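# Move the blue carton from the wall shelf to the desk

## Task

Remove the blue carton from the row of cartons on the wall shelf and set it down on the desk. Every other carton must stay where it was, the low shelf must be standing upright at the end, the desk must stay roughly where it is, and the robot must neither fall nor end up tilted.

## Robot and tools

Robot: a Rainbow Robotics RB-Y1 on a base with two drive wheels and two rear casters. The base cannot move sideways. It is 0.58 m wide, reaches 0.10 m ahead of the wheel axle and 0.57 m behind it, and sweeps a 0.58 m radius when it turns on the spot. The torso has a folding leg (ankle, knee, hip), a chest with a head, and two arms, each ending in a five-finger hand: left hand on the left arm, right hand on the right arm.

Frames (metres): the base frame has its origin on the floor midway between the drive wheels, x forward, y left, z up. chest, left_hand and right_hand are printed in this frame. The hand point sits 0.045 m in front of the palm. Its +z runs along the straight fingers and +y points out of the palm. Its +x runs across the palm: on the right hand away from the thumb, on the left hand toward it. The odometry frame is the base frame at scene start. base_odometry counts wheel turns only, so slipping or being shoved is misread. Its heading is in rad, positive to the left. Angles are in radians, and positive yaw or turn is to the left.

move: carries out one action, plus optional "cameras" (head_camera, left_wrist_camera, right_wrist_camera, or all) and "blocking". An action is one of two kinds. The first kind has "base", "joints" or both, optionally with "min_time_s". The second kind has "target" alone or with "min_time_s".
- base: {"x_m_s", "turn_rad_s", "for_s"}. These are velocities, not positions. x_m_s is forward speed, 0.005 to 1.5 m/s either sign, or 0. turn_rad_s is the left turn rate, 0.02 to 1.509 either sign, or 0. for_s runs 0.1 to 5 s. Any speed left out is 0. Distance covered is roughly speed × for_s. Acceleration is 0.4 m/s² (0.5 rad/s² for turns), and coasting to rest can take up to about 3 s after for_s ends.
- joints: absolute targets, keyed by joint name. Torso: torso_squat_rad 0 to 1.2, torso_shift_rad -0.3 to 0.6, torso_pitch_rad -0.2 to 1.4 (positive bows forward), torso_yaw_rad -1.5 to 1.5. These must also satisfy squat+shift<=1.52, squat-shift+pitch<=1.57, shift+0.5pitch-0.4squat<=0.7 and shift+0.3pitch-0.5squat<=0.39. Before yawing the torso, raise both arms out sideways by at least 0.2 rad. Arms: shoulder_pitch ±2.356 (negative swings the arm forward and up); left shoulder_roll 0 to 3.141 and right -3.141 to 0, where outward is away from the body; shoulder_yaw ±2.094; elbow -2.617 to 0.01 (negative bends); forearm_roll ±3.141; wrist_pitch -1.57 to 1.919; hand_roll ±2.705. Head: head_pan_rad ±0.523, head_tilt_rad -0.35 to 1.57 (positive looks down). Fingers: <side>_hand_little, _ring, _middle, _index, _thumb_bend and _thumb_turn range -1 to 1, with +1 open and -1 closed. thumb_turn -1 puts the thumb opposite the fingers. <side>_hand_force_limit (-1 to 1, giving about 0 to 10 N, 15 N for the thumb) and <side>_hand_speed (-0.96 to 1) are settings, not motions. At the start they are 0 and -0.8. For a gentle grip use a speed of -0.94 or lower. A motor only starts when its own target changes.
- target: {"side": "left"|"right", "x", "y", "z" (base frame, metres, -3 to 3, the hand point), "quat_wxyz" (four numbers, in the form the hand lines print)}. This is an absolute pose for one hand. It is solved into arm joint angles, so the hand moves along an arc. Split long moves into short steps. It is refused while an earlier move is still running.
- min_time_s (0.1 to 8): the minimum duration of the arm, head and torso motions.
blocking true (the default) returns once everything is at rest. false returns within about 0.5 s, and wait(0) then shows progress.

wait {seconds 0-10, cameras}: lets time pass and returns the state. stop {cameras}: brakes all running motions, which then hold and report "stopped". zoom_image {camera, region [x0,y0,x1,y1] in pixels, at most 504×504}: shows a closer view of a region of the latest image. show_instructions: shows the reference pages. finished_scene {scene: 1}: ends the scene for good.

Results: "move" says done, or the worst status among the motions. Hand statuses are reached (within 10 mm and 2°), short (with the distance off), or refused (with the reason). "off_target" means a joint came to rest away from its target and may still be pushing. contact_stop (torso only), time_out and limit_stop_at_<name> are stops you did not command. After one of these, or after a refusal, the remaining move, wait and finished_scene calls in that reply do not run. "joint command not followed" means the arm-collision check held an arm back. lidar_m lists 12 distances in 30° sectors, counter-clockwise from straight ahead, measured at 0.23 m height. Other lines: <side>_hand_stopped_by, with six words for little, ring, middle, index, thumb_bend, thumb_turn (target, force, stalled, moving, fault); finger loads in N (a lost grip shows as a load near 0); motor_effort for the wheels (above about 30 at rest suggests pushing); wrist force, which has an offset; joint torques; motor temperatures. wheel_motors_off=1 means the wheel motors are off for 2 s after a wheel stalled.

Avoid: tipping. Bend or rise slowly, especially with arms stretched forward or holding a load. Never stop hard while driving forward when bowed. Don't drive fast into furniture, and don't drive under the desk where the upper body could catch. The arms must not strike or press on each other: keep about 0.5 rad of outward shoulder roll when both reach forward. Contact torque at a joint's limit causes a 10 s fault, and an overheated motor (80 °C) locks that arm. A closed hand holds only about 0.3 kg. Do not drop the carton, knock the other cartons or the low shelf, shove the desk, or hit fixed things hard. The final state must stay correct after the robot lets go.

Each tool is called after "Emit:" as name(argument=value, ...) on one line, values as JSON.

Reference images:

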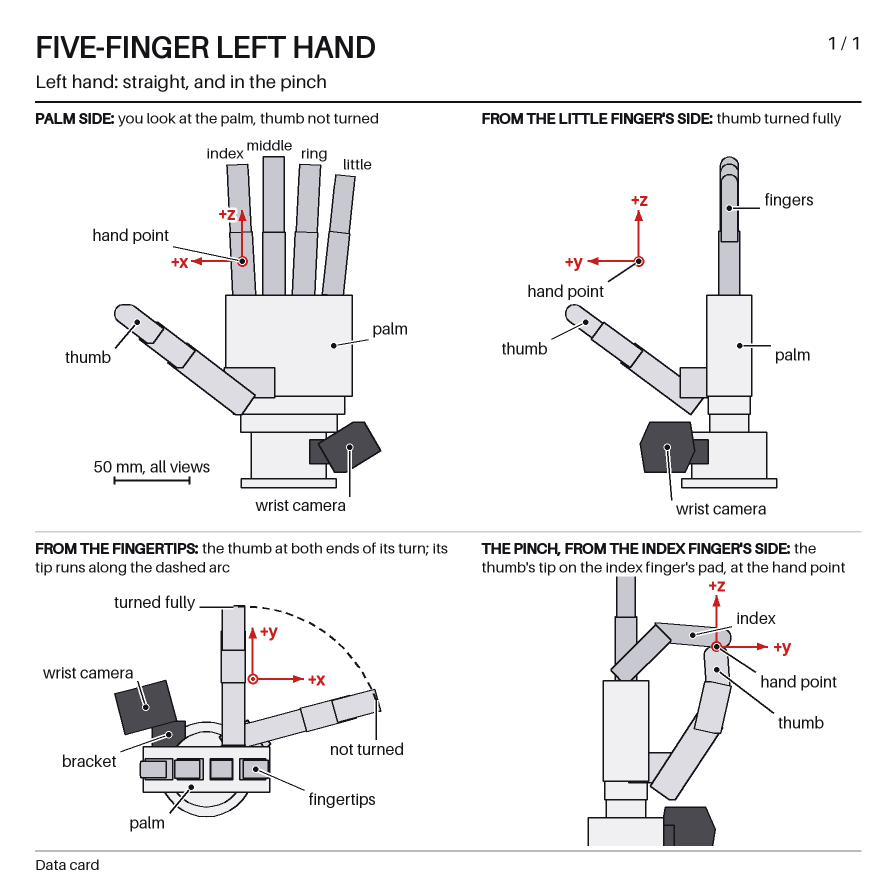

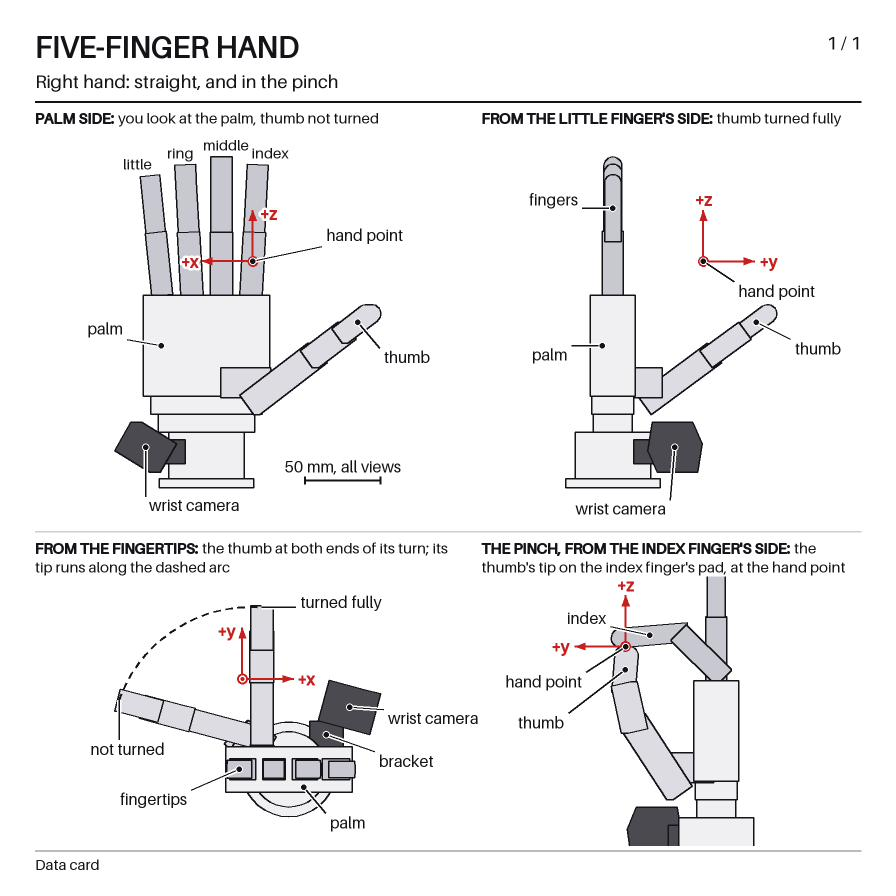

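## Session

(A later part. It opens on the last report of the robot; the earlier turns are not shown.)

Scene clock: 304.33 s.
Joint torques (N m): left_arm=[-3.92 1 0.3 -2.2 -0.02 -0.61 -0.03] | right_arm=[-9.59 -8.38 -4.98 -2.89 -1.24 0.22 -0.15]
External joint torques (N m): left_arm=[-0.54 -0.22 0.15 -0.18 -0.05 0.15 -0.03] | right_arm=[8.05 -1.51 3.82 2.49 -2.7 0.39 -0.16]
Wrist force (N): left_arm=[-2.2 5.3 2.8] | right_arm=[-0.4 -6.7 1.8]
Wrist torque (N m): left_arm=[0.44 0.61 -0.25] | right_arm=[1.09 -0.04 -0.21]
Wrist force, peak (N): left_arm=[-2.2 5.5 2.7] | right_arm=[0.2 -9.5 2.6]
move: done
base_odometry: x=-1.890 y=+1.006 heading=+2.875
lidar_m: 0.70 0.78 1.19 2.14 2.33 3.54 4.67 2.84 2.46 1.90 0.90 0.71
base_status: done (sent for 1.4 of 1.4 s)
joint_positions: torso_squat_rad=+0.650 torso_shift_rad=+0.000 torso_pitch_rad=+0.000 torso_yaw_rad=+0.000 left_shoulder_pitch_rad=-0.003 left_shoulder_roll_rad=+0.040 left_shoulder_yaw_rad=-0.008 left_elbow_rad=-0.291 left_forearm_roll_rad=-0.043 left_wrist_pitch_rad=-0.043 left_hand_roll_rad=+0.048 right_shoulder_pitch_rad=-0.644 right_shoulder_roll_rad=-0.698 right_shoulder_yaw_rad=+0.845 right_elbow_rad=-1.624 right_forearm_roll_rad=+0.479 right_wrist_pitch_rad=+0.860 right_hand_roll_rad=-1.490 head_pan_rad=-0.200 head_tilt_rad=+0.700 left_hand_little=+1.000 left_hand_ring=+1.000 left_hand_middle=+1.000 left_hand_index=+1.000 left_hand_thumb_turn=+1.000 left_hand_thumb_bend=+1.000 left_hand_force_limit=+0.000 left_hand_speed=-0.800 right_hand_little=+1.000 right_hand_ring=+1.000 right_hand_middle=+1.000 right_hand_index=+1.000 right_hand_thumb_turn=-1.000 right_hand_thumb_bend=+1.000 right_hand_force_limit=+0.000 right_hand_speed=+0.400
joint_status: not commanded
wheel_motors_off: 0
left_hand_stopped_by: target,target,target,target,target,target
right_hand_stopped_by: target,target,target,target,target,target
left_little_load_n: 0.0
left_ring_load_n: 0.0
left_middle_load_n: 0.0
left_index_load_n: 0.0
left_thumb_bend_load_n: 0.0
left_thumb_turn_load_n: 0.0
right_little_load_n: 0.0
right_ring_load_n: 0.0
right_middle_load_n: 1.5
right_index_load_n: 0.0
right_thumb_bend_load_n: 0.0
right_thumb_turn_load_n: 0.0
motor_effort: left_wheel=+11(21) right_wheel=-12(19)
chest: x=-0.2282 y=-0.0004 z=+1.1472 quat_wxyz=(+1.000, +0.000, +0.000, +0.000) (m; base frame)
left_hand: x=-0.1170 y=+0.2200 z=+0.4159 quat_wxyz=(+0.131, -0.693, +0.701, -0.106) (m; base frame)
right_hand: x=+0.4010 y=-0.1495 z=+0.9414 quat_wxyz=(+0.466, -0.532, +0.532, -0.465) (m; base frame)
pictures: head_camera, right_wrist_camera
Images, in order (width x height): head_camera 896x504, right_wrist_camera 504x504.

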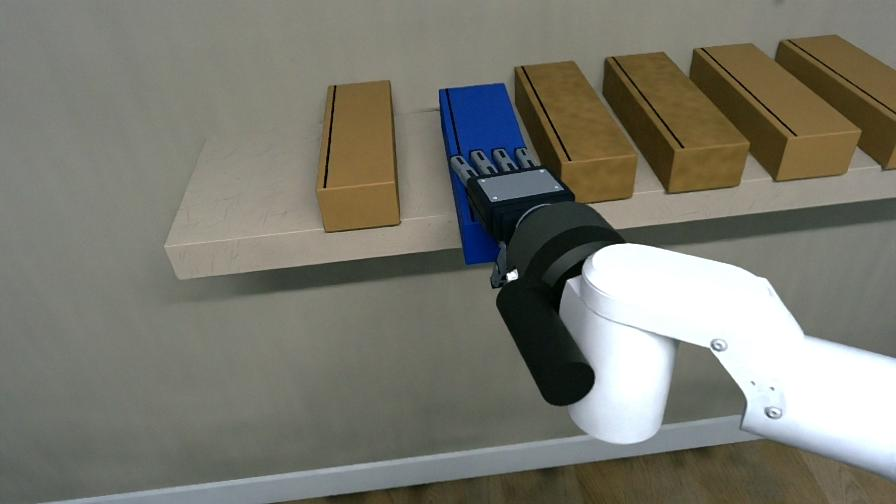

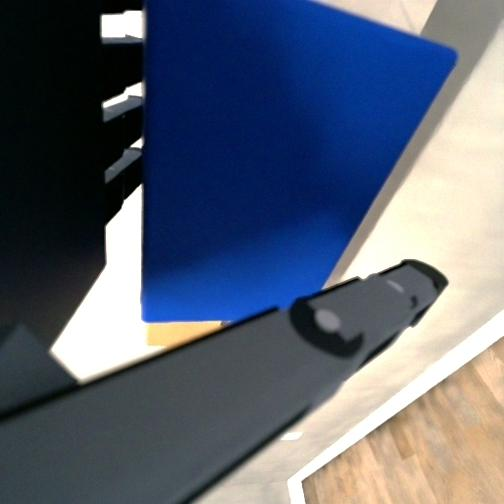

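Emit:
move(target={"side": "right", "x": 0.40, "y": -0.155, "z": 0.948, "quat_wxyz": [0.4638, -0.5337, 0.5337, -0.4638]}, min_time_s=0.7, cameras=["right_wrist_camera"])

Emit:
move(target={"side": "right", "x": 0.42, "y": -0.162, "z": 0.948, "quat_wxyz": [0.4638, -0.5337, 0.5337, -0.4638]}, min_time_s=1)

Emit:
move(target={"side": "right", "x": 0.44, "y": -0.165, "z": 0.948, "quat_wxyz": [0.4638, -0.5337, 0.5337, -0.4638]}, min_time_s=1, cameras=["head_camera", "right_wrist_camera"])

Emit:
zoom_image(camera="head_camera", region=[300, 90, 650, 300])

Scene clock: 317.90 s.
Joint torques (N m): left_arm=[-3.61 0.82 0.16 -2.09 0.06 -0.68 0.01] | right_arm=[-18.56 -10.91 -11.4 -6.22 1.25 0 0.05]
External joint torques (N m): left_arm=[-0.23 -0.39 0.01 -0.07 0.03 0.07 0.01] | right_arm=[-0.95 -3.78 -2.44 -0.96 -0.22 0.2 0.04]
Wrist force (N): left_arm=[-2.2 5.1 2.9] | right_arm=[0.1 4.8 0.1]
Wrist torque (N m): left_arm=[0.41 0.62 -0.23] | right_arm=[0.35 0.03 0.19]
Wrist force, peak (N): left_arm=[-2.4 5.4 3.0] | right_arm=[0.1 -7.9 1.9]
move: done
base_odometry: x=-1.890 y=+1.006 heading=+2.875
lidar_m: 0.70 0.78 1.19 2.14 2.34 3.57 4.67 2.85 2.46 1.90 0.91 0.71
base_status: not commanded
joint_positions: torso_squat_rad=+0.650 torso_shift_rad=+0.000 torso_pitch_rad=+0.000 torso_yaw_rad=+0.000 left_shoulder_pitch_rad=-0.003 left_shoulder_roll_rad=+0.040 left_shoulder_yaw_rad=-0.008 left_elbow_rad=-0.291 left_forearm_roll_rad=-0.043 left_wrist_pitch_rad=-0.043 left_hand_roll_rad=+0.048 right_shoulder_pitch_rad=-0.648 right_shoulder_roll_rad=-0.723 right_shoulder_yaw_rad=+0.838 right_elbow_rad=-1.649 right_forearm_roll_rad=+0.443 right_wrist_pitch_rad=+0.867 right_hand_roll_rad=-1.472 head_pan_rad=-0.200 head_tilt_rad=+0.700 left_hand_little=+1.000 left_hand_ring=+1.000 left_hand_middle=+1.000 left_hand_index=+1.000 left_hand_thumb_turn=+1.000 left_hand_thumb_bend=+1.000 left_hand_force_limit=+0.000 left_hand_speed=-0.800 right_hand_little=+1.000 right_hand_ring=+1.000 right_hand_middle=+1.000 right_hand_index=+1.000 right_hand_thumb_turn=-1.000 right_hand_thumb_bend=+1.000 right_hand_force_limit=+0.000 right_hand_speed=+0.400
joint_status: all done
wheel_motors_off: 0
left_hand_stopped_by: target,target,target,target,target,target
right_hand_stopped_by: target,target,target,target,target,target
left_little_load_n: -0.5
left_ring_load_n: 0.0
left_middle_load_n: 0.0
left_index_load_n: 0.0
left_thumb_bend_load_n: 0.0
left_thumb_turn_load_n: 0.0
right_little_load_n: 0.0
right_ring_load_n: 0.0
right_middle_load_n: 0.0
right_index_load_n: 0.0
right_thumb_bend_load_n: 0.5
right_thumb_turn_load_n: 0.0
motor_effort: left_wheel=+9(13) right_wheel=-12(12)
chest: x=-0.2281 y=-0.0004 z=+1.1472 quat_wxyz=(+1.000, +0.000, +0.000, +0.000) (m; base frame)
left_hand: x=-0.1170 y=+0.2200 z=+0.4159 quat_wxyz=(+0.131, -0.693, +0.701, -0.106) (m; base frame)
right_hand: x=+0.3999 y=-0.1545 z=+0.9472 quat_wxyz=(+0.464, -0.534, +0.534, -0.464) (m; base frame)
right_hand_status: reached (checked arc, planned for 0.7 s): 1 mm and 0.0 deg off.
pictures: right_wrist_camera
Images, in order (width x height): right_wrist_camera 504x504.

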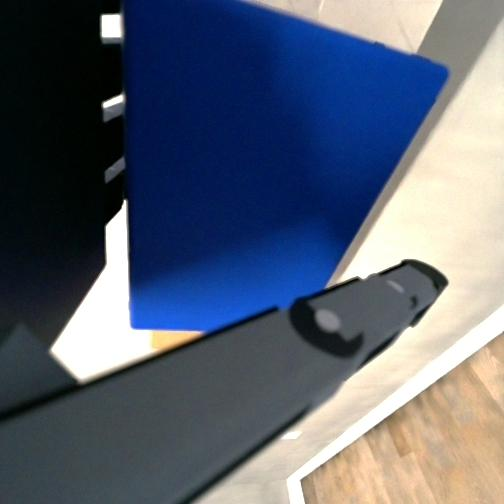

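Scene clock: 319.23 s.
Joint torques (N m): left_arm=[-3.76 0.83 0.24 -2.04 -0.08 -0.51 -0.01] | right_arm=[-18.9 -7.49 -11.07 -5.07 1.07 -0.39 -0.03]
External joint torques (N m): left_arm=[-0.38 -0.39 0.09 -0.01 -0.11 0.25 -0.01] | right_arm=[-0.45 0 -2.13 0.02 -0.31 -0.22 -0.04]
Wrist force (N): left_arm=[-2.2 5.2 2.8] | right_arm=[0.1 5.0 0.0]
Wrist torque (N m): left_arm=[0.44 0.61 -0.25] | right_arm=[0.39 0.04 0.13]
Wrist force, peak (N): left_arm=[-2.4 5.3 3.0] | right_arm=[0.4 5.2 0.1]
move: done
base_odometry: x=-1.890 y=+1.006 heading=+2.875
lidar_m: 0.71 0.78 1.19 2.15 2.35 3.56 4.68 2.85 2.46 1.92 0.90 0.71
base_status: not commanded
joint_positions: torso_squat_rad=+0.650 torso_shift_rad=+0.000 torso_pitch_rad=+0.000 torso_yaw_rad=+0.000 left_shoulder_pitch_rad=-0.003 left_shoulder_roll_rad=+0.040 left_shoulder_yaw_rad=-0.008 left_elbow_rad=-0.291 left_forearm_roll_rad=-0.043 left_wrist_pitch_rad=-0.043 left_hand_roll_rad=+0.048 right_shoulder_pitch_rad=-0.688 right_shoulder_roll_rad=-0.709 right_shoulder_yaw_rad=+0.831 right_elbow_rad=-1.549 right_forearm_roll_rad=+0.430 right_wrist_pitch_rad=+0.800 right_hand_roll_rad=-1.482 head_pan_rad=-0.200 head_tilt_rad=+0.700 left_hand_little=+1.000 left_hand_ring=+1.000 left_hand_middle=+1.000 left_hand_index=+1.000 left_hand_thumb_turn=+1.000 left_hand_thumb_bend=+1.000 left_hand_force_limit=+0.000 left_hand_speed=-0.800 right_hand_little=+1.000 right_hand_ring=+1.000 right_hand_middle=+1.000 right_hand_index=+1.000 right_hand_thumb_turn=-1.000 right_hand_thumb_bend=+1.000 right_hand_force_limit=+0.000 right_hand_speed=+0.400
joint_status: all done
wheel_motors_off: 0
left_hand_stopped_by: target,target,target,target,target,target
right_hand_stopped_by: target,target,target,target,target,target
left_little_load_n: 0.0
left_ring_load_n: 0.0
left_middle_load_n: 0.0
left_index_load_n: 0.0
left_thumb_bend_load_n: 0.0
left_thumb_turn_load_n: 0.0
right_little_load_n: 0.0
right_ring_load_n: 0.0
right_middle_load_n: 0.0
right_index_load_n: 0.0
right_thumb_bend_load_n: 0.0
right_thumb_turn_load_n: 0.0
motor_effort: left_wheel=+10(14) right_wheel=-12(12)
chest: x=-0.2281 y=-0.0004 z=+1.1472 quat_wxyz=(+1.000, +0.000, +0.000, +0.000) (m; base frame)
left_hand: x=-0.1170 y=+0.2200 z=+0.4159 quat_wxyz=(+0.131, -0.693, +0.701, -0.106) (m; base frame)
right_hand: x=+0.4197 y=-0.1622 z=+0.9476 quat_wxyz=(+0.463, -0.534, +0.534, -0.464) (m; base frame)
right_hand_status: reached (checked arc, planned for 1.0 s): 1 mm and 0.1 deg off.
pictures: none

Scene clock: 320.57 s.
Joint torques (N m): left_arm=[-4.06 0.84 0.22 -2.09 -0.06 -0.73 -0.16] | right_arm=[-20.14 -7.79 -10.99 -4.92 1.25 -0.45 -0.18]
External joint torques (N m): left_arm=[-0.68 -0.38 0.08 -0.07 -0.09 0.03 -0.16] | right_arm=[-0.8 -0.14 -2.24 0.08 -0.04 -0.3 -0.19]
Wrist force (N): left_arm=[-2.2 5.0 2.6] | right_arm=[-0.2 4.8 -0.2]
Wrist torque (N m): left_arm=[0.42 0.60 -0.23] | right_arm=[0.35 0.08 0.09]
Wrist force, peak (N): left_arm=[-2.3 5.4 3.0] | right_arm=[0.1 5.3 -0.1]
move: done
base_odometry: x=-1.890 y=+1.006 heading=+2.875
lidar_m: 0.70 0.78 1.19 2.14 2.34 3.56 4.68 2.86 2.45 1.92 0.90 0.72
base_status: not commanded
joint_positions: torso_squat_rad=+0.650 torso_shift_rad=+0.000 torso_pitch_rad=+0.000 torso_yaw_rad=+0.000 left_shoulder_pitch_rad=-0.003 left_shoulder_roll_rad=+0.040 left_shoulder_yaw_rad=-0.008 left_elbow_rad=-0.291 left_forearm_roll_rad=-0.043 left_wrist_pitch_rad=-0.043 left_hand_roll_rad=+0.048 right_shoulder_pitch_rad=-0.735 right_shoulder_roll_rad=-0.679 right_shoulder_yaw_rad=+0.828 right_elbow_rad=-1.435 right_forearm_roll_rad=+0.427 right_wrist_pitch_rad=+0.736 right_hand_roll_rad=-1.492 head_pan_rad=-0.200 head_tilt_rad=+0.700 left_hand_little=+1.000 left_hand_ring=+1.000 left_hand_middle=+1.000 left_hand_index=+1.000 left_hand_thumb_turn=+1.000 left_hand_thumb_bend=+1.000 left_hand_force_limit=+0.000 left_hand_speed=-0.800 right_hand_little=+1.000 right_hand_ring=+1.000 right_hand_middle=+1.000 right_hand_index=+1.000 right_hand_thumb_turn=-1.000 right_hand_thumb_bend=+1.000 right_hand_force_limit=+0.000 right_hand_speed=+0.400
joint_status: all done
wheel_motors_off: 0
left_hand_stopped_by: target,target,target,target,target,target
right_hand_stopped_by: target,target,target,target,target,target
left_little_load_n: 0.0
left_ring_load_n: 0.0
left_middle_load_n: 0.0
left_index_load_n: 0.0
left_thumb_bend_load_n: 0.0
left_thumb_turn_load_n: 0.0
right_little_load_n: 0.0
right_ring_load_n: 0.0
right_middle_load_n: 0.0
right_index_load_n: 0.0
right_thumb_bend_load_n: 0.0
right_thumb_turn_load_n: 0.0
motor_effort: left_wheel=+11(13) right_wheel=-12(12)
chest: x=-0.2281 y=-0.0004 z=+1.1472 quat_wxyz=(+1.000, +0.000, +0.000, +0.000) (m; base frame)
left_hand: x=-0.1170 y=+0.2200 z=+0.4159 quat_wxyz=(+0.131, -0.693, +0.701, -0.106) (m; base frame)
right_hand: x=+0.4396 y=-0.1652 z=+0.9476 quat_wxyz=(+0.463, -0.534, +0.534, -0.464) (m; base frame)
right_hand_status: reached (checked arc, planned for 1.0 s): 1 mm and 0.1 deg off.
pictures: head_camera, right_wrist_camera
Images, in order (width x height): head_camera 896x504, right_wrist_camera 504x504.

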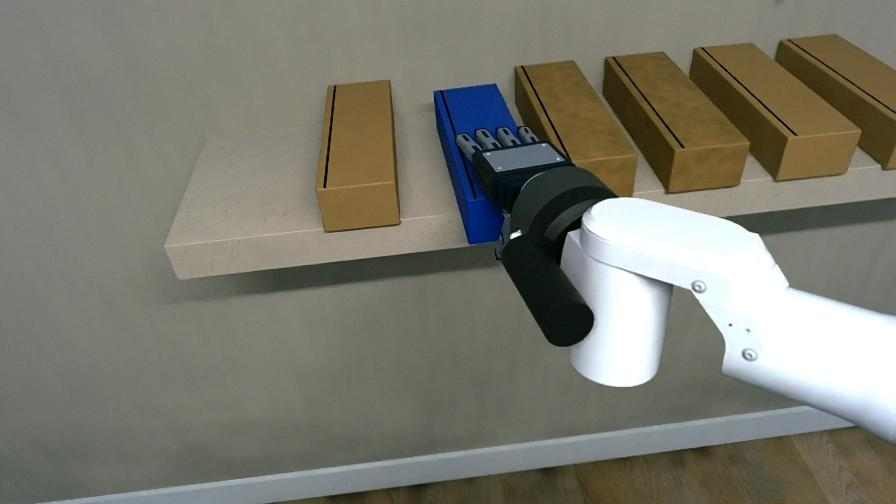

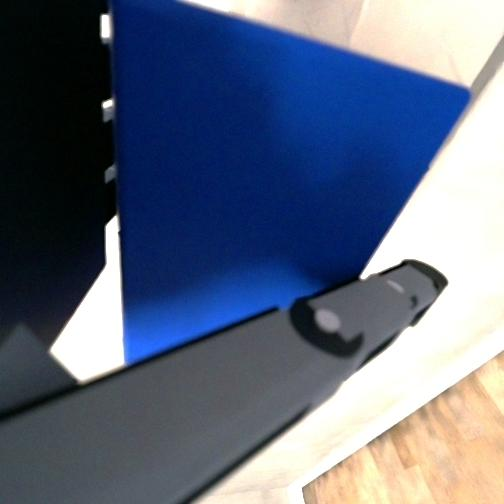

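Scaled by 1.440 from the camera's 896x504 image, which has a finer 1280x720 frame.

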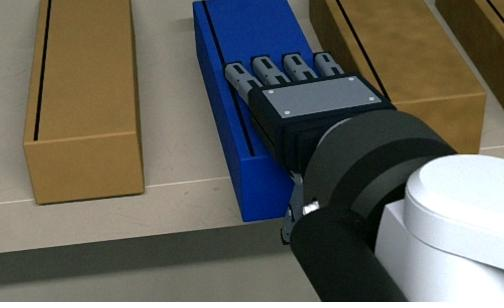

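Emit:
move(target={"side": "right", "x": 0.44, "y": -0.165, "z": 0.9415, "quat_wxyz": [0.4638, -0.5337, 0.5337, -0.4638]}, min_time_s=0.7, cameras=[])

Emit:
move(joints={"right_hand_speed": -0.85, "right_hand_force_limit": -0.2, "right_hand_thumb_bend": -0.6}, cameras=["head_camera", "right_wrist_camera"])

Scene clock: 334.80 s.
Joint torques (N m): left_arm=[-4.12 0.77 0.24 -2.26 -0.02 -0.55 -0.05] | right_arm=[-15.98 -6.31 -7.2 -4.67 0.71 -1.05 -0.16]
External joint torques (N m): left_arm=[-0.74 -0.44 0.1 -0.23 -0.05 0.2 -0.05] | right_arm=[3.35 1.27 1.46 0.39 -0.56 -0.92 -0.17]
Wrist force (N): left_arm=[-2.1 5.1 3.0] | right_arm=[2.4 -0.9 -2.3]
Wrist torque (N m): left_arm=[0.41 0.60 -0.24] | right_arm=[0.84 0.25 0.11]
Wrist force, peak (N): left_arm=[-2.5 5.4 2.9] | right_arm=[-0.1 5.2 0.0]
move: done
base_odometry: x=-1.890 y=+1.006 heading=+2.875
lidar_m: 0.71 0.77 1.18 2.14 2.33 3.55 4.68 2.85 2.47 1.92 0.90 0.72
base_status: not commanded
joint_positions: torso_squat_rad=+0.650 torso_shift_rad=+0.000 torso_pitch_rad=+0.000 torso_yaw_rad=+0.000 left_shoulder_pitch_rad=-0.003 left_shoulder_roll_rad=+0.040 left_shoulder_yaw_rad=-0.008 left_elbow_rad=-0.291 left_forearm_roll_rad=-0.043 left_wrist_pitch_rad=-0.043 left_hand_roll_rad=+0.048 right_shoulder_pitch_rad=-0.729 right_shoulder_roll_rad=-0.668 right_shoulder_yaw_rad=+0.828 right_elbow_rad=-1.417 right_forearm_roll_rad=+0.451 right_wrist_pitch_rad=+0.725 right_hand_roll_rad=-1.508 head_pan_rad=-0.200 head_tilt_rad=+0.700 left_hand_little=+1.000 left_hand_ring=+1.000 left_hand_middle=+1.000 left_hand_index=+1.000 left_hand_thumb_turn=+1.000 left_hand_thumb_bend=+1.000 left_hand_force_limit=+0.000 left_hand_speed=-0.800 right_hand_little=+1.000 right_hand_ring=+1.000 right_hand_middle=+1.000 right_hand_index=+1.000 right_hand_thumb_turn=-1.000 right_hand_thumb_bend=+1.000 right_hand_force_limit=+0.000 right_hand_speed=+0.400
joint_status: all done
wheel_motors_off: 0
left_hand_stopped_by: target,target,target,target,target,target
right_hand_stopped_by: target,target,target,target,target,target
left_little_load_n: 0.0
left_ring_load_n: 0.0
left_middle_load_n: 0.0
left_index_load_n: 0.0
left_thumb_bend_load_n: 0.0
left_thumb_turn_load_n: 0.0
right_little_load_n: 0.0
right_ring_load_n: 0.0
right_middle_load_n: 0.5
right_index_load_n: 0.0
right_thumb_bend_load_n: 0.0
right_thumb_turn_load_n: 0.0
motor_effort: left_wheel=+11(13) right_wheel=-12(12)
chest: x=-0.2281 y=-0.0004 z=+1.1472 quat_wxyz=(+1.000, +0.000, +0.000, +0.000) (m; base frame)
left_hand: x=-0.1170 y=+0.2200 z=+0.4159 quat_wxyz=(+0.131, -0.693, +0.701, -0.106) (m; base frame)
right_hand: x=+0.4400 y=-0.1654 z=+0.9422 quat_wxyz=(+0.464, -0.534, +0.534, -0.464) (m; base frame)
right_hand_status: reached (checked arc, planned for 0.7 s): 1 mm and 0.0 deg off.
pictures: none
No camera images: "cameras" was empty.

Scene clock: 341.43 s.
Joint torques (N m): left_arm=[-4.46 1.04 -0.09 -1.81 -0.09 -0.81 -0.1] | right_arm=[-16.18 -6.47 -7.19 -4.52 0.63 -0.64 -0.02]
External joint torques (N m): left_arm=[-1.07 -0.17 -0.23 0.21 -0.12 -0.05 -0.1] | right_arm=[3.14 1.11 1.46 0.54 -0.65 -0.52 -0.03]
Wrist force (N): left_arm=[-2.1 5.1 2.9] | right_arm=[0.4 1.9 -0.7]
Wrist torque (N m): left_arm=[0.41 0.61 -0.24] | right_arm=[1.17 0.16 0.01]
Wrist force, peak (N): left_arm=[-2.3 5.4 3.0] | right_arm=[2.3 -0.8 -2.4]
move: off_target
base_odometry: x=-1.890 y=+1.006 heading=+2.875
lidar_m: 0.70 0.77 1.19 2.14 2.34 3.57 4.68 2.84 2.46 1.91 0.90 0.72
base_status: not commanded
joint_positions: torso_squat_rad=+0.650 torso_shift_rad=+0.000 torso_pitch_rad=+0.000 torso_yaw_rad=+0.000 left_shoulder_pitch_rad=-0.003 left_shoulder_roll_rad=+0.040 left_shoulder_yaw_rad=-0.008 left_elbow_rad=-0.291 left_forearm_roll_rad=-0.043 left_wrist_pitch_rad=-0.043 left_hand_roll_rad=+0.048 right_shoulder_pitch_rad=-0.729 right_shoulder_roll_rad=-0.668 right_shoulder_yaw_rad=+0.828 right_elbow_rad=-1.417 right_forearm_roll_rad=+0.451 right_wrist_pitch_rad=+0.725 right_hand_roll_rad=-1.508 head_pan_rad=-0.200 head_tilt_rad=+0.700 left_hand_little=+1.000 left_hand_ring=+1.000 left_hand_middle=+1.000 left_hand_index=+1.000 left_hand_thumb_turn=+1.000 left_hand_thumb_bend=+1.000 left_hand_force_limit=+0.000 left_hand_speed=-0.800 right_hand_little=+1.000 right_hand_ring=+1.000 right_hand_middle=+1.000 right_hand_index=+1.000 right_hand_thumb_turn=-1.000 right_hand_thumb_bend=+0.905 right_hand_force_limit=-0.200 right_hand_speed=-0.850
joint_status: right_hand_thumb_bend off_target (ended at +0.905, target -0.600); the others done
wheel_motors_off: 0
left_hand_stopped_by: target,target,target,target,target,target
right_hand_stopped_by: target,target,target,target,force,target
left_little_load_n: 0.0
left_ring_load_n: 0.0
left_middle_load_n: 0.0
left_index_load_n: 0.0
left_thumb_bend_load_n: 0.0
left_thumb_turn_load_n: 0.0
right_little_load_n: 0.0
right_ring_load_n: 0.5
right_middle_load_n: 1.5
right_index_load_n: -0.5
right_thumb_bend_load_n: 6.0
right_thumb_turn_load_n: 2.0
motor_effort: left_wheel=+11(14) right_wheel=-12(12)
chest: x=-0.2281 y=-0.0004 z=+1.1472 quat_wxyz=(+1.000, +0.000, +0.000, +0.000) (m; base frame)
left_hand: x=-0.1170 y=+0.2200 z=+0.4159 quat_wxyz=(+0.131, -0.693, +0.701, -0.106) (m; base frame)
right_hand: x=+0.4400 y=-0.1653 z=+0.9422 quat_wxyz=(+0.464, -0.534, +0.534, -0.464) (m; base frame)
pictures: head_camera, right_wrist_camera
Images, in order (width x height): head_camera 896x504, right_wrist_camera 504x504.

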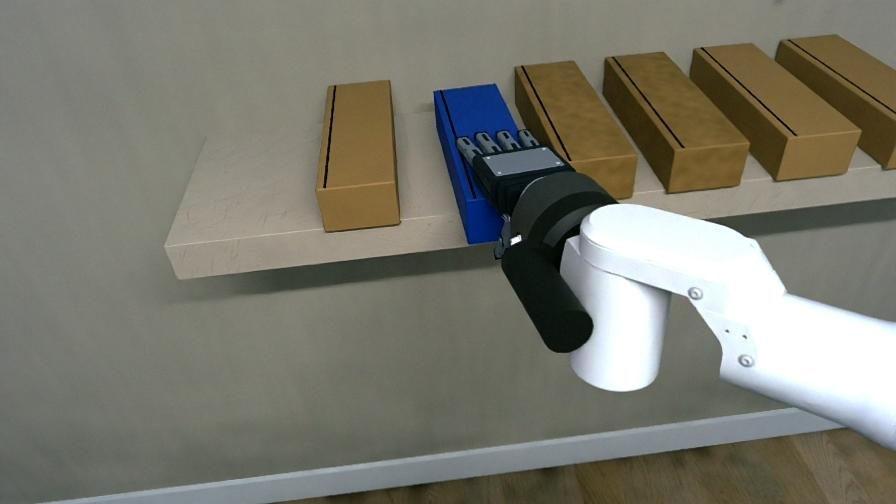

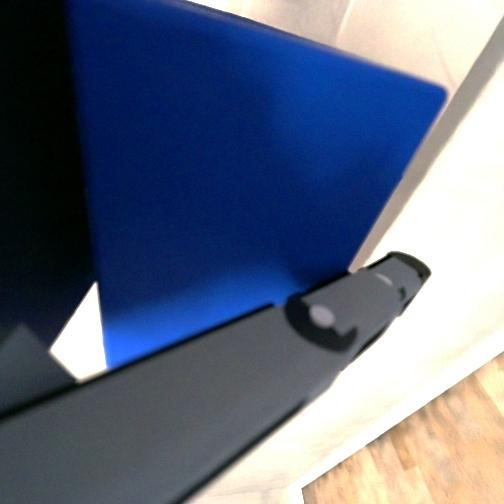

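Emit:
move(joints={"right_hand_speed": 0.0, "right_hand_thumb_bend": 1.0})

Emit:
move(target={"side": "right", "x": 0.436, "y": -0.158, "z": 0.947, "quat_wxyz": [0.4638, -0.5337, 0.5337, -0.4638]}, min_time_s=0.7)

Emit:
move(target={"side": "right", "x": 0.436, "y": -0.155, "z": 0.939, "quat_wxyz": [0.4638, -0.5337, 0.5337, -0.4638]}, min_time_s=0.7, cameras=["head_camera", "right_wrist_camera"])

Scene clock: 380.67 s.
Joint torques (N m): left_arm=[-3.74 1.35 0.21 -2.02 -0.07 -0.83 -0.12] | right_arm=[-15.71 -7.09 -7.05 -4.54 0.42 -0.72 -0.23]
External joint torques (N m): left_arm=[-0.36 0.13 0.07 0 -0.1 -0.08 -0.12] | right_arm=[3.61 0.49 1.6 0.52 -0.86 -0.59 -0.24]
Wrist force (N): left_arm=[-2.0 5.0 2.9] | right_arm=[0.9 -0.2 1.5]
Wrist torque (N m): left_arm=[0.40 0.58 -0.21] | right_arm=[0.68 0.07 0.02]
Wrist force, peak (N): left_arm=[-2.3 5.4 3.0] | right_arm=[0.3 2.0 -0.5]
move: done
base_odometry: x=-1.890 y=+1.006 heading=+2.875
lidar_m: 0.71 0.78 1.19 2.14 2.35 3.56 4.68 2.85 2.47 1.91 0.91 0.71
base_status: not commanded
joint_positions: torso_squat_rad=+0.650 torso_shift_rad=+0.000 torso_pitch_rad=+0.000 torso_yaw_rad=+0.000 left_shoulder_pitch_rad=-0.003 left_shoulder_roll_rad=+0.040 left_shoulder_yaw_rad=-0.008 left_elbow_rad=-0.291 left_forearm_roll_rad=-0.043 left_wrist_pitch_rad=-0.043 left_hand_roll_rad=+0.048 right_shoulder_pitch_rad=-0.729 right_shoulder_roll_rad=-0.668 right_shoulder_yaw_rad=+0.828 right_elbow_rad=-1.417 right_forearm_roll_rad=+0.451 right_wrist_pitch_rad=+0.725 right_hand_roll_rad=-1.508 head_pan_rad=-0.200 head_tilt_rad=+0.700 left_hand_little=+1.000 left_hand_ring=+1.000 left_hand_middle=+1.000 left_hand_index=+1.000 left_hand_thumb_turn=+1.000 left_hand_thumb_bend=+1.000 left_hand_force_limit=+0.000 left_hand_speed=-0.800 right_hand_little=+1.000 right_hand_ring=+1.000 right_hand_middle=+1.000 right_hand_index=+1.000 right_hand_thumb_turn=-1.000 right_hand_thumb_bend=+1.000 right_hand_force_limit=-0.200 right_hand_speed=+0.000
joint_status: all done
wheel_motors_off: 0
left_hand_stopped_by: target,target,target,target,target,target
right_hand_stopped_by: target,target,target,target,target,target
left_little_load_n: 0.0
left_ring_load_n: 0.0
left_middle_load_n: 0.0
left_index_load_n: 0.0
left_thumb_bend_load_n: 0.0
left_thumb_turn_load_n: 0.0
right_little_load_n: 0.0
right_ring_load_n: 0.0
right_middle_load_n: 0.5
right_index_load_n: 0.0
right_thumb_bend_load_n: 0.0
right_thumb_turn_load_n: 0.0
motor_effort: left_wheel=+9(12) right_wheel=-11(12)
chest: x=-0.2281 y=-0.0004 z=+1.1472 quat_wxyz=(+1.000, +0.000, +0.000, +0.000) (m; base frame)
left_hand: x=-0.1170 y=+0.2200 z=+0.4159 quat_wxyz=(+0.131, -0.693, +0.701, -0.106) (m; base frame)
right_hand: x=+0.4400 y=-0.1653 z=+0.9422 quat_wxyz=(+0.464, -0.534, +0.534, -0.464) (m; base frame)
pictures: none

Scene clock: 381.70 s.
Joint torques (N m): left_arm=[-3.53 0.85 -0.2 -2.05 -0.05 -0.76 0.07] | right_arm=[-19.59 -6.92 -8.27 -5.79 1.12 -0.11 0.17]
External joint torques (N m): left_arm=[-0.15 -0.36 -0.34 -0.02 -0.08 -0.01 0.07] | right_arm=[-0.36 0.48 0.44 -0.7 -0.2 0.05 0.17]
Wrist force (N): left_arm=[-2.2 5.1 2.9] | right_arm=[0.0 4.5 0.0]
Wrist torque (N m): left_arm=[0.40 0.61 -0.25] | right_arm=[0.31 0.08 0.17]
Wrist force, peak (N): left_arm=[-2.2 5.3 3.0] | right_arm=[-0.1 4.9 -0.2]
move: done
base_odometry: x=-1.890 y=+1.006 heading=+2.875
lidar_m: 0.71 0.77 1.19 2.14 2.34 3.56 4.68 2.85 2.46 1.92 0.90 0.72
base_status: not commanded
joint_positions: torso_squat_rad=+0.650 torso_shift_rad=+0.000 torso_pitch_rad=+0.000 torso_yaw_rad=+0.000 left_shoulder_pitch_rad=-0.003 left_shoulder_roll_rad=+0.040 left_shoulder_yaw_rad=-0.008 left_elbow_rad=-0.291 left_forearm_roll_rad=-0.043 left_wrist_pitch_rad=-0.043 left_hand_roll_rad=+0.048 right_shoulder_pitch_rad=-0.730 right_shoulder_roll_rad=-0.667 right_shoulder_yaw_rad=+0.831 right_elbow_rad=-1.449 right_forearm_roll_rad=+0.436 right_wrist_pitch_rad=+0.756 right_hand_roll_rad=-1.490 head_pan_rad=-0.200 head_tilt_rad=+0.700 left_hand_little=+1.000 left_hand_ring=+1.000 left_hand_middle=+1.000 left_hand_index=+1.000 left_hand_thumb_turn=+1.000 left_hand_thumb_bend=+1.000 left_hand_force_limit=+0.000 left_hand_speed=-0.800 right_hand_little=+1.000 right_hand_ring=+1.000 right_hand_middle=+1.000 right_hand_index=+1.000 right_hand_thumb_turn=-1.000 right_hand_thumb_bend=+1.000 right_hand_force_limit=-0.200 right_hand_speed=+0.000
joint_status: all done
wheel_motors_off: 0
left_hand_stopped_by: target,target,target,target,target,target
right_hand_stopped_by: target,target,target,target,target,target
left_little_load_n: 0.0
left_ring_load_n: 0.0
left_middle_load_n: 0.0
left_index_load_n: 0.0
left_thumb_bend_load_n: 0.0
left_thumb_turn_load_n: 0.0
right_little_load_n: -0.5
right_ring_load_n: 0.0
right_middle_load_n: 0.0
right_index_load_n: 0.0
right_thumb_bend_load_n: 0.0
right_thumb_turn_load_n: 0.5
motor_effort: left_wheel=+11(13) right_wheel=-12(12)
chest: x=-0.2281 y=-0.0004 z=+1.1472 quat_wxyz=(+1.000, +0.000, +0.000, +0.000) (m; base frame)
left_hand: x=-0.1170 y=+0.2200 z=+0.4159 quat_wxyz=(+0.131, -0.693, +0.701, -0.106) (m; base frame)
right_hand: x=+0.4362 y=-0.1585 z=+0.9465 quat_wxyz=(+0.464, -0.534, +0.534, -0.464) (m; base frame)
right_hand_status: reached (checked arc, planned for 0.7 s): 1 mm and 0.0 deg off.
pictures: none

Scene clock: 382.73 s.
Joint torques (N m): left_arm=[-4.15 1.11 0.37 -2.11 -0.12 -0.82 -0.06] | right_arm=[-12.13 -3.93 -2.8 -4 -0.82 -1.52 -0.17]
External joint torques (N m): left_arm=[-0.76 -0.1 0.23 -0.08 -0.15 -0.06 -0.06] | right_arm=[7.1 3.29 5.77 1.18 -2.13 -1.39 -0.18]
Wrist force (N): left_arm=[-2.0 5.2 2.8] | right_arm=[3.8 -6.7 -4.2]
Wrist torque (N m): left_arm=[0.44 0.58 -0.23] | right_arm=[1.35 0.42 -0.01]
Wrist force, peak (N): left_arm=[-2.2 5.4 2.8] | right_arm=[4.0 -7.0 -4.6]
move: done
base_odometry: x=-1.890 y=+1.006 heading=+2.875
lidar_m: 0.70 0.78 1.19 2.15 2.35 3.55 4.67 2.85 2.45 1.91 0.91 0.72
base_status: not commanded
joint_positions: torso_squat_rad=+0.650 torso_shift_rad=+0.000 torso_pitch_rad=+0.000 torso_yaw_rad=+0.000 left_shoulder_pitch_rad=-0.003 left_shoulder_roll_rad=+0.040 left_shoulder_yaw_rad=-0.008 left_elbow_rad=-0.291 left_forearm_roll_rad=-0.043 left_wrist_pitch_rad=-0.043 left_hand_roll_rad=+0.048 right_shoulder_pitch_rad=-0.725 right_shoulder_roll_rad=-0.650 right_shoulder_yaw_rad=+0.833 right_elbow_rad=-1.431 right_forearm_roll_rad=+0.463 right_wrist_pitch_rad=+0.751 right_hand_roll_rad=-1.504 head_pan_rad=-0.200 head_tilt_rad=+0.700 left_hand_little=+1.000 left_hand_ring=+1.000 left_hand_middle=+1.000 left_hand_index=+1.000 left_hand_thumb_turn=+1.000 left_hand_thumb_bend=+1.000 left_hand_force_limit=+0.000 left_hand_speed=-0.800 right_hand_little=+1.000 right_hand_ring=+1.000 right_hand_middle=+1.000 right_hand_index=+1.000 right_hand_thumb_turn=-1.000 right_hand_thumb_bend=+1.000 right_hand_force_limit=-0.200 right_hand_speed=+0.000
joint_status: all done
wheel_motors_off: 0
left_hand_stopped_by: target,target,target,target,target,target
right_hand_stopped_by: target,target,target,target,target,target
left_little_load_n: 0.0
left_ring_load_n: 0.0
left_middle_load_n: 0.0
left_index_load_n: 0.0
left_thumb_bend_load_n: 0.0
left_thumb_turn_load_n: 0.0
right_little_load_n: 0.0
right_ring_load_n: 0.5
right_middle_load_n: 1.0
right_index_load_n: 0.0
right_thumb_bend_load_n: 0.0
right_thumb_turn_load_n: 0.0
motor_effort: left_wheel=+9(13) right_wheel=-11(12)
chest: x=-0.2281 y=-0.0004 z=+1.1472 quat_wxyz=(+1.000, +0.000, +0.000, +0.000) (m; base frame)
left_hand: x=-0.1170 y=+0.2200 z=+0.4159 quat_wxyz=(+0.131, -0.693, +0.701, -0.106) (m; base frame)
right_hand: x=+0.4364 y=-0.1556 z=+0.9408 quat_wxyz=(+0.464, -0.533, +0.533, -0.465) (m; base frame)
right_hand_status: reached (checked arc, planned for 0.7 s): 2 mm and 0.1 deg off.
pictures: head_camera, right_wrist_camera
Images, in order (width x height): head_camera 896x504, right_wrist_camera 504x504.

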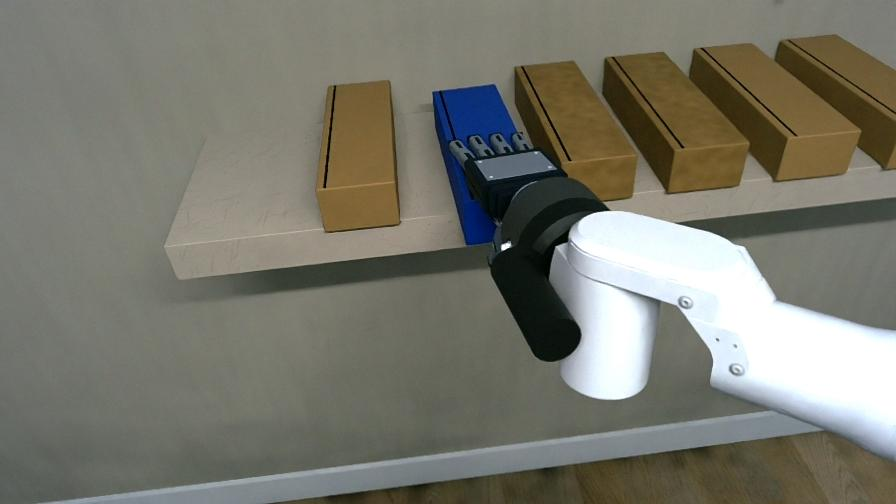

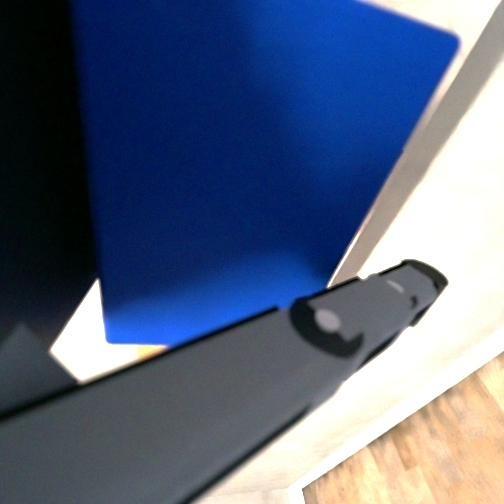

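Emit:
move(target={"side": "right", "x": 0.436, "y": -0.155, "z": 0.950, "quat_wxyz": [0.4638, -0.5337, 0.5337, -0.4638]}, min_time_s=0.7)

Emit:
move(joints={"right_hand_thumb_turn": 1.0})

Emit:
move(target={"side": "right", "x": 0.456, "y": -0.152, "z": 0.950, "quat_wxyz": [0.4638, -0.5337, 0.5337, -0.4638]}, min_time_s=1, cameras=["head_camera", "right_wrist_camera"])

Scene clock: 402.93 s.
Joint torques (N m): left_arm=[-4.11 0.83 0.01 -2.06 -0.25 -0.63 0.03] | right_arm=[-19.92 -11.32 -10.77 -6.39 1.08 -0.29 0.1]
External joint torques (N m): left_arm=[-0.73 -0.39 -0.14 -0.04 -0.28 0.12 0.03] | right_arm=[-0.66 -4.01 -2.05 -1.3 -0.26 -0.11 0.09]
Wrist force (N): left_arm=[-2.4 5.2 2.9] | right_arm=[-0.1 4.7 -0.1]
Wrist torque (N m): left_arm=[0.42 0.65 -0.25] | right_arm=[0.35 0.07 0.18]
Wrist force, peak (N): left_arm=[-2.4 5.3 3.0] | right_arm=[3.8 -6.9 -4.3]
move: done
base_odometry: x=-1.890 y=+1.006 heading=+2.875
lidar_m: 0.71 0.78 1.19 2.14 2.34 3.57 4.67 2.84 2.46 1.90 0.92 0.72
base_status: not commanded
joint_positions: torso_squat_rad=+0.650 torso_shift_rad=+0.000 torso_pitch_rad=+0.000 torso_yaw_rad=+0.000 left_shoulder_pitch_rad=-0.003 left_shoulder_roll_rad=+0.040 left_shoulder_yaw_rad=-0.008 left_elbow_rad=-0.291 left_forearm_roll_rad=-0.043 left_wrist_pitch_rad=-0.043 left_hand_roll_rad=+0.048 right_shoulder_pitch_rad=-0.736 right_shoulder_roll_rad=-0.663 right_shoulder_yaw_rad=+0.832 right_elbow_rad=-1.456 right_forearm_roll_rad=+0.428 right_wrist_pitch_rad=+0.767 right_hand_roll_rad=-1.481 head_pan_rad=-0.200 head_tilt_rad=+0.700 left_hand_little=+1.000 left_hand_ring=+1.000 left_hand_middle=+1.000 left_hand_index=+1.000 left_hand_thumb_turn=+1.000 left_hand_thumb_bend=+1.000 left_hand_force_limit=+0.000 left_hand_speed=-0.800 right_hand_little=+1.000 right_hand_ring=+1.000 right_hand_middle=+1.000 right_hand_index=+1.000 right_hand_thumb_turn=-1.000 right_hand_thumb_bend=+1.000 right_hand_force_limit=-0.200 right_hand_speed=+0.000
joint_status: all done
wheel_motors_off: 0
left_hand_stopped_by: target,target,target,target,target,target
right_hand_stopped_by: target,target,target,target,target,target
left_little_load_n: -0.5
left_ring_load_n: 0.0
left_middle_load_n: 0.0
left_index_load_n: 0.0
left_thumb_bend_load_n: 0.0
left_thumb_turn_load_n: 0.0
right_little_load_n: 0.0
right_ring_load_n: 0.0
right_middle_load_n: 0.0
right_index_load_n: 0.0
right_thumb_bend_load_n: 0.0
right_thumb_turn_load_n: 0.0
motor_effort: left_wheel=+10(12) right_wheel=-11(12)
chest: x=-0.2281 y=-0.0004 z=+1.1472 quat_wxyz=(+1.000, +0.000, +0.000, +0.000) (m; base frame)
left_hand: x=-0.1170 y=+0.2200 z=+0.4159 quat_wxyz=(+0.131, -0.693, +0.701, -0.106) (m; base frame)
right_hand: x=+0.4359 y=-0.1546 z=+0.9491 quat_wxyz=(+0.464, -0.534, +0.533, -0.464) (m; base frame)
right_hand_status: reached (checked arc, planned for 0.7 s): 1 mm and 0.0 deg off.
pictures: none

Scene clock: 404.47 s.
Joint torques (N m): left_arm=[-4.04 0.31 0.3 -1.96 0.07 -0.65 -0.08] | right_arm=[-20.22 -10.88 -10.61 -6.32 1.21 -0.09 0.04]
External joint torques (N m): left_arm=[-0.66 -0.91 0.16 0.07 0.04 0.1 -0.08] | right_arm=[-0.95 -3.58 -1.88 -1.23 -0.12 0.09 0.05]
Wrist force (N): left_arm=[-2.3 5.3 2.7] | right_arm=[0.0 4.8 0.1]
Wrist torque (N m): left_arm=[0.44 0.64 -0.26] | right_arm=[0.37 0.07 0.19]
Wrist force, peak (N): left_arm=[-2.4 5.4 2.9] | right_arm=[0.1 5.1 0.0]
move: done
base_odometry: x=-1.890 y=+1.006 heading=+2.875
lidar_m: 0.71 0.78 1.18 2.14 2.34 3.55 4.67 2.85 2.46 1.90 0.92 0.72
base_status: not commanded
joint_positions: torso_squat_rad=+0.650 torso_shift_rad=+0.000 torso_pitch_rad=+0.000 torso_yaw_rad=+0.000 left_shoulder_pitch_rad=-0.003 left_shoulder_roll_rad=+0.040 left_shoulder_yaw_rad=-0.008 left_elbow_rad=-0.291 left_forearm_roll_rad=-0.043 left_wrist_pitch_rad=-0.043 left_hand_roll_rad=+0.048 right_shoulder_pitch_rad=-0.736 right_shoulder_roll_rad=-0.663 right_shoulder_yaw_rad=+0.832 right_elbow_rad=-1.456 right_forearm_roll_rad=+0.428 right_wrist_pitch_rad=+0.767 right_hand_roll_rad=-1.481 head_pan_rad=-0.200 head_tilt_rad=+0.700 left_hand_little=+1.000 left_hand_ring=+1.000 left_hand_middle=+1.000 left_hand_index=+1.000 left_hand_thumb_turn=+1.000 left_hand_thumb_bend=+1.000 left_hand_force_limit=+0.000 left_hand_speed=-0.800 right_hand_little=+1.000 right_hand_ring=+1.000 right_hand_middle=+1.000 right_hand_index=+1.000 right_hand_thumb_turn=+1.000 right_hand_thumb_bend=+1.000 right_hand_force_limit=-0.200 right_hand_speed=+0.000
joint_status: all done
wheel_motors_off: 0
left_hand_stopped_by: target,target,target,target,target,target
right_hand_stopped_by: target,target,target,target,target,target
left_little_load_n: 0.0
left_ring_load_n: 0.0
left_middle_load_n: 0.0
left_index_load_n: 0.0
left_thumb_bend_load_n: 0.0
left_thumb_turn_load_n: -0.5
right_little_load_n: 0.0
right_ring_load_n: 0.0
right_middle_load_n: 0.0
right_index_load_n: 0.0
right_thumb_bend_load_n: 0.0
right_thumb_turn_load_n: 0.0
motor_effort: left_wheel=+7(13) right_wheel=-11(12)
chest: x=-0.2281 y=-0.0004 z=+1.1472 quat_wxyz=(+1.000, +0.000, +0.000, +0.000) (m; base frame)
left_hand: x=-0.1170 y=+0.2200 z=+0.4159 quat_wxyz=(+0.131, -0.693, +0.701, -0.106) (m; base frame)
right_hand: x=+0.4359 y=-0.1546 z=+0.9491 quat_wxyz=(+0.464, -0.534, +0.533, -0.464) (m; base frame)
pictures: none

Scene clock: 405.80 s.
Joint torques (N m): left_arm=[-4.53 0.64 -0.1 -2.09 -0.08 -0.76 -0.06] | right_arm=[-20.53 -7.4 -11.15 -4.99 1.27 -0.53 -0.21]
External joint torques (N m): left_arm=[-1.15 -0.57 -0.25 -0.06 -0.11 0 -0.06] | right_arm=[-0.34 -0.09 -2.75 0.06 0.02 -0.37 -0.21]
Wrist force (N): left_arm=[-2.2 5.3 3.0] | right_arm=[-0.1 5.0 0.2]
Wrist torque (N m): left_arm=[0.44 0.62 -0.24] | right_arm=[0.38 0.09 0.08]
Wrist force, peak (N): left_arm=[-2.2 5.3 3.0] | right_arm=[0.1 5.1 -0.1]
move: done
base_odometry: x=-1.890 y=+1.006 heading=+2.875
lidar_m: 0.71 0.78 1.18 2.14 2.33 3.57 4.68 2.84 2.47 1.92 0.91 0.72
base_status: not commanded
joint_positions: torso_squat_rad=+0.650 torso_shift_rad=+0.000 torso_pitch_rad=+0.000 torso_yaw_rad=+0.000 left_shoulder_pitch_rad=-0.003 left_shoulder_roll_rad=+0.040 left_shoulder_yaw_rad=-0.008 left_elbow_rad=-0.291 left_forearm_roll_rad=-0.043 left_wrist_pitch_rad=-0.043 left_hand_roll_rad=+0.048 right_shoulder_pitch_rad=-0.790 right_shoulder_roll_rad=-0.619 right_shoulder_yaw_rad=+0.831 right_elbow_rad=-1.335 right_forearm_roll_rad=+0.428 right_wrist_pitch_rad=+0.711 right_hand_roll_rad=-1.488 head_pan_rad=-0.200 head_tilt_rad=+0.700 left_hand_little=+1.000 left_hand_ring=+1.000 left_hand_middle=+1.000 left_hand_index=+1.000 left_hand_thumb_turn=+1.000 left_hand_thumb_bend=+1.000 left_hand_force_limit=+0.000 left_hand_speed=-0.800 right_hand_little=+1.000 right_hand_ring=+1.000 right_hand_middle=+1.000 right_hand_index=+1.000 right_hand_thumb_turn=+1.000 right_hand_thumb_bend=+1.000 right_hand_force_limit=-0.200 right_hand_speed=+0.000
joint_status: all done
wheel_motors_off: 0
left_hand_stopped_by: target,target,target,target,target,target
right_hand_stopped_by: target,target,target,target,target,target
left_little_load_n: 0.0
left_ring_load_n: 0.0
left_middle_load_n: 0.0
left_index_load_n: 0.0
left_thumb_bend_load_n: 0.0
left_thumb_turn_load_n: 0.0
right_little_load_n: 0.0
right_ring_load_n: -0.5
right_middle_load_n: 0.0
right_index_load_n: 0.0
right_thumb_bend_load_n: 0.0
right_thumb_turn_load_n: -0.5
motor_effort: left_wheel=+13(13) right_wheel=-11(12)
chest: x=-0.2281 y=-0.0004 z=+1.1472 quat_wxyz=(+1.000, +0.000, +0.000, +0.000) (m; base frame)
left_hand: x=-0.1170 y=+0.2200 z=+0.4159 quat_wxyz=(+0.131, -0.693, +0.701, -0.106) (m; base frame)
right_hand: x=+0.4555 y=-0.1522 z=+0.9496 quat_wxyz=(+0.463, -0.534, +0.534, -0.464) (m; base frame)
right_hand_status: reached (checked arc, planned for 1.0 s): 1 mm and 0.1 deg off.
pictures: head_camera, right_wrist_camera
Images, in order (width x height): head_camera 896x504, right_wrist_camera 504x504.

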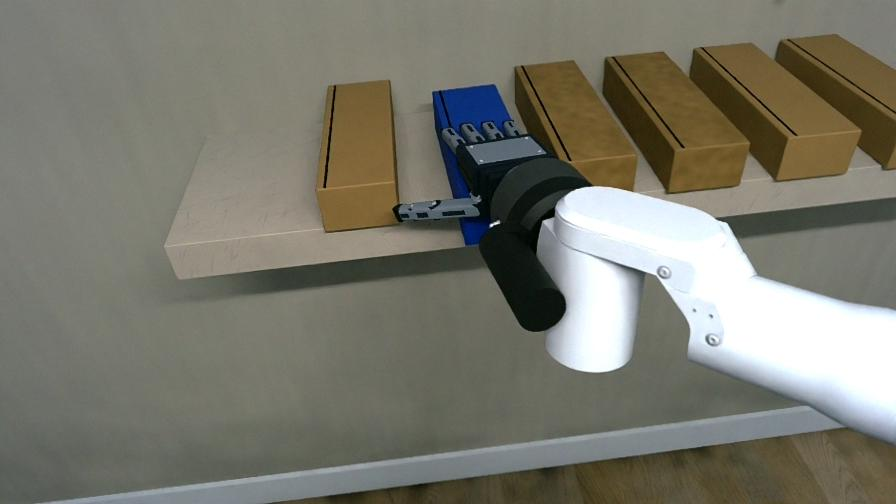

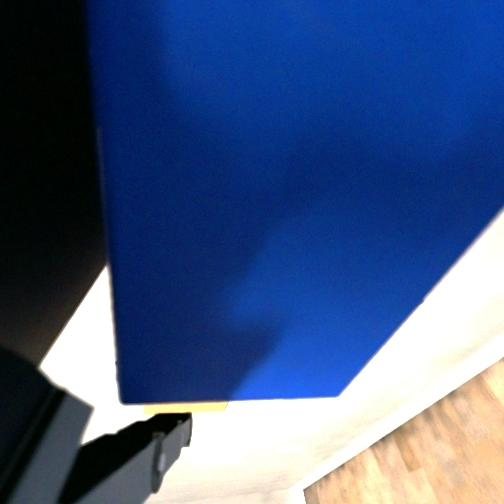

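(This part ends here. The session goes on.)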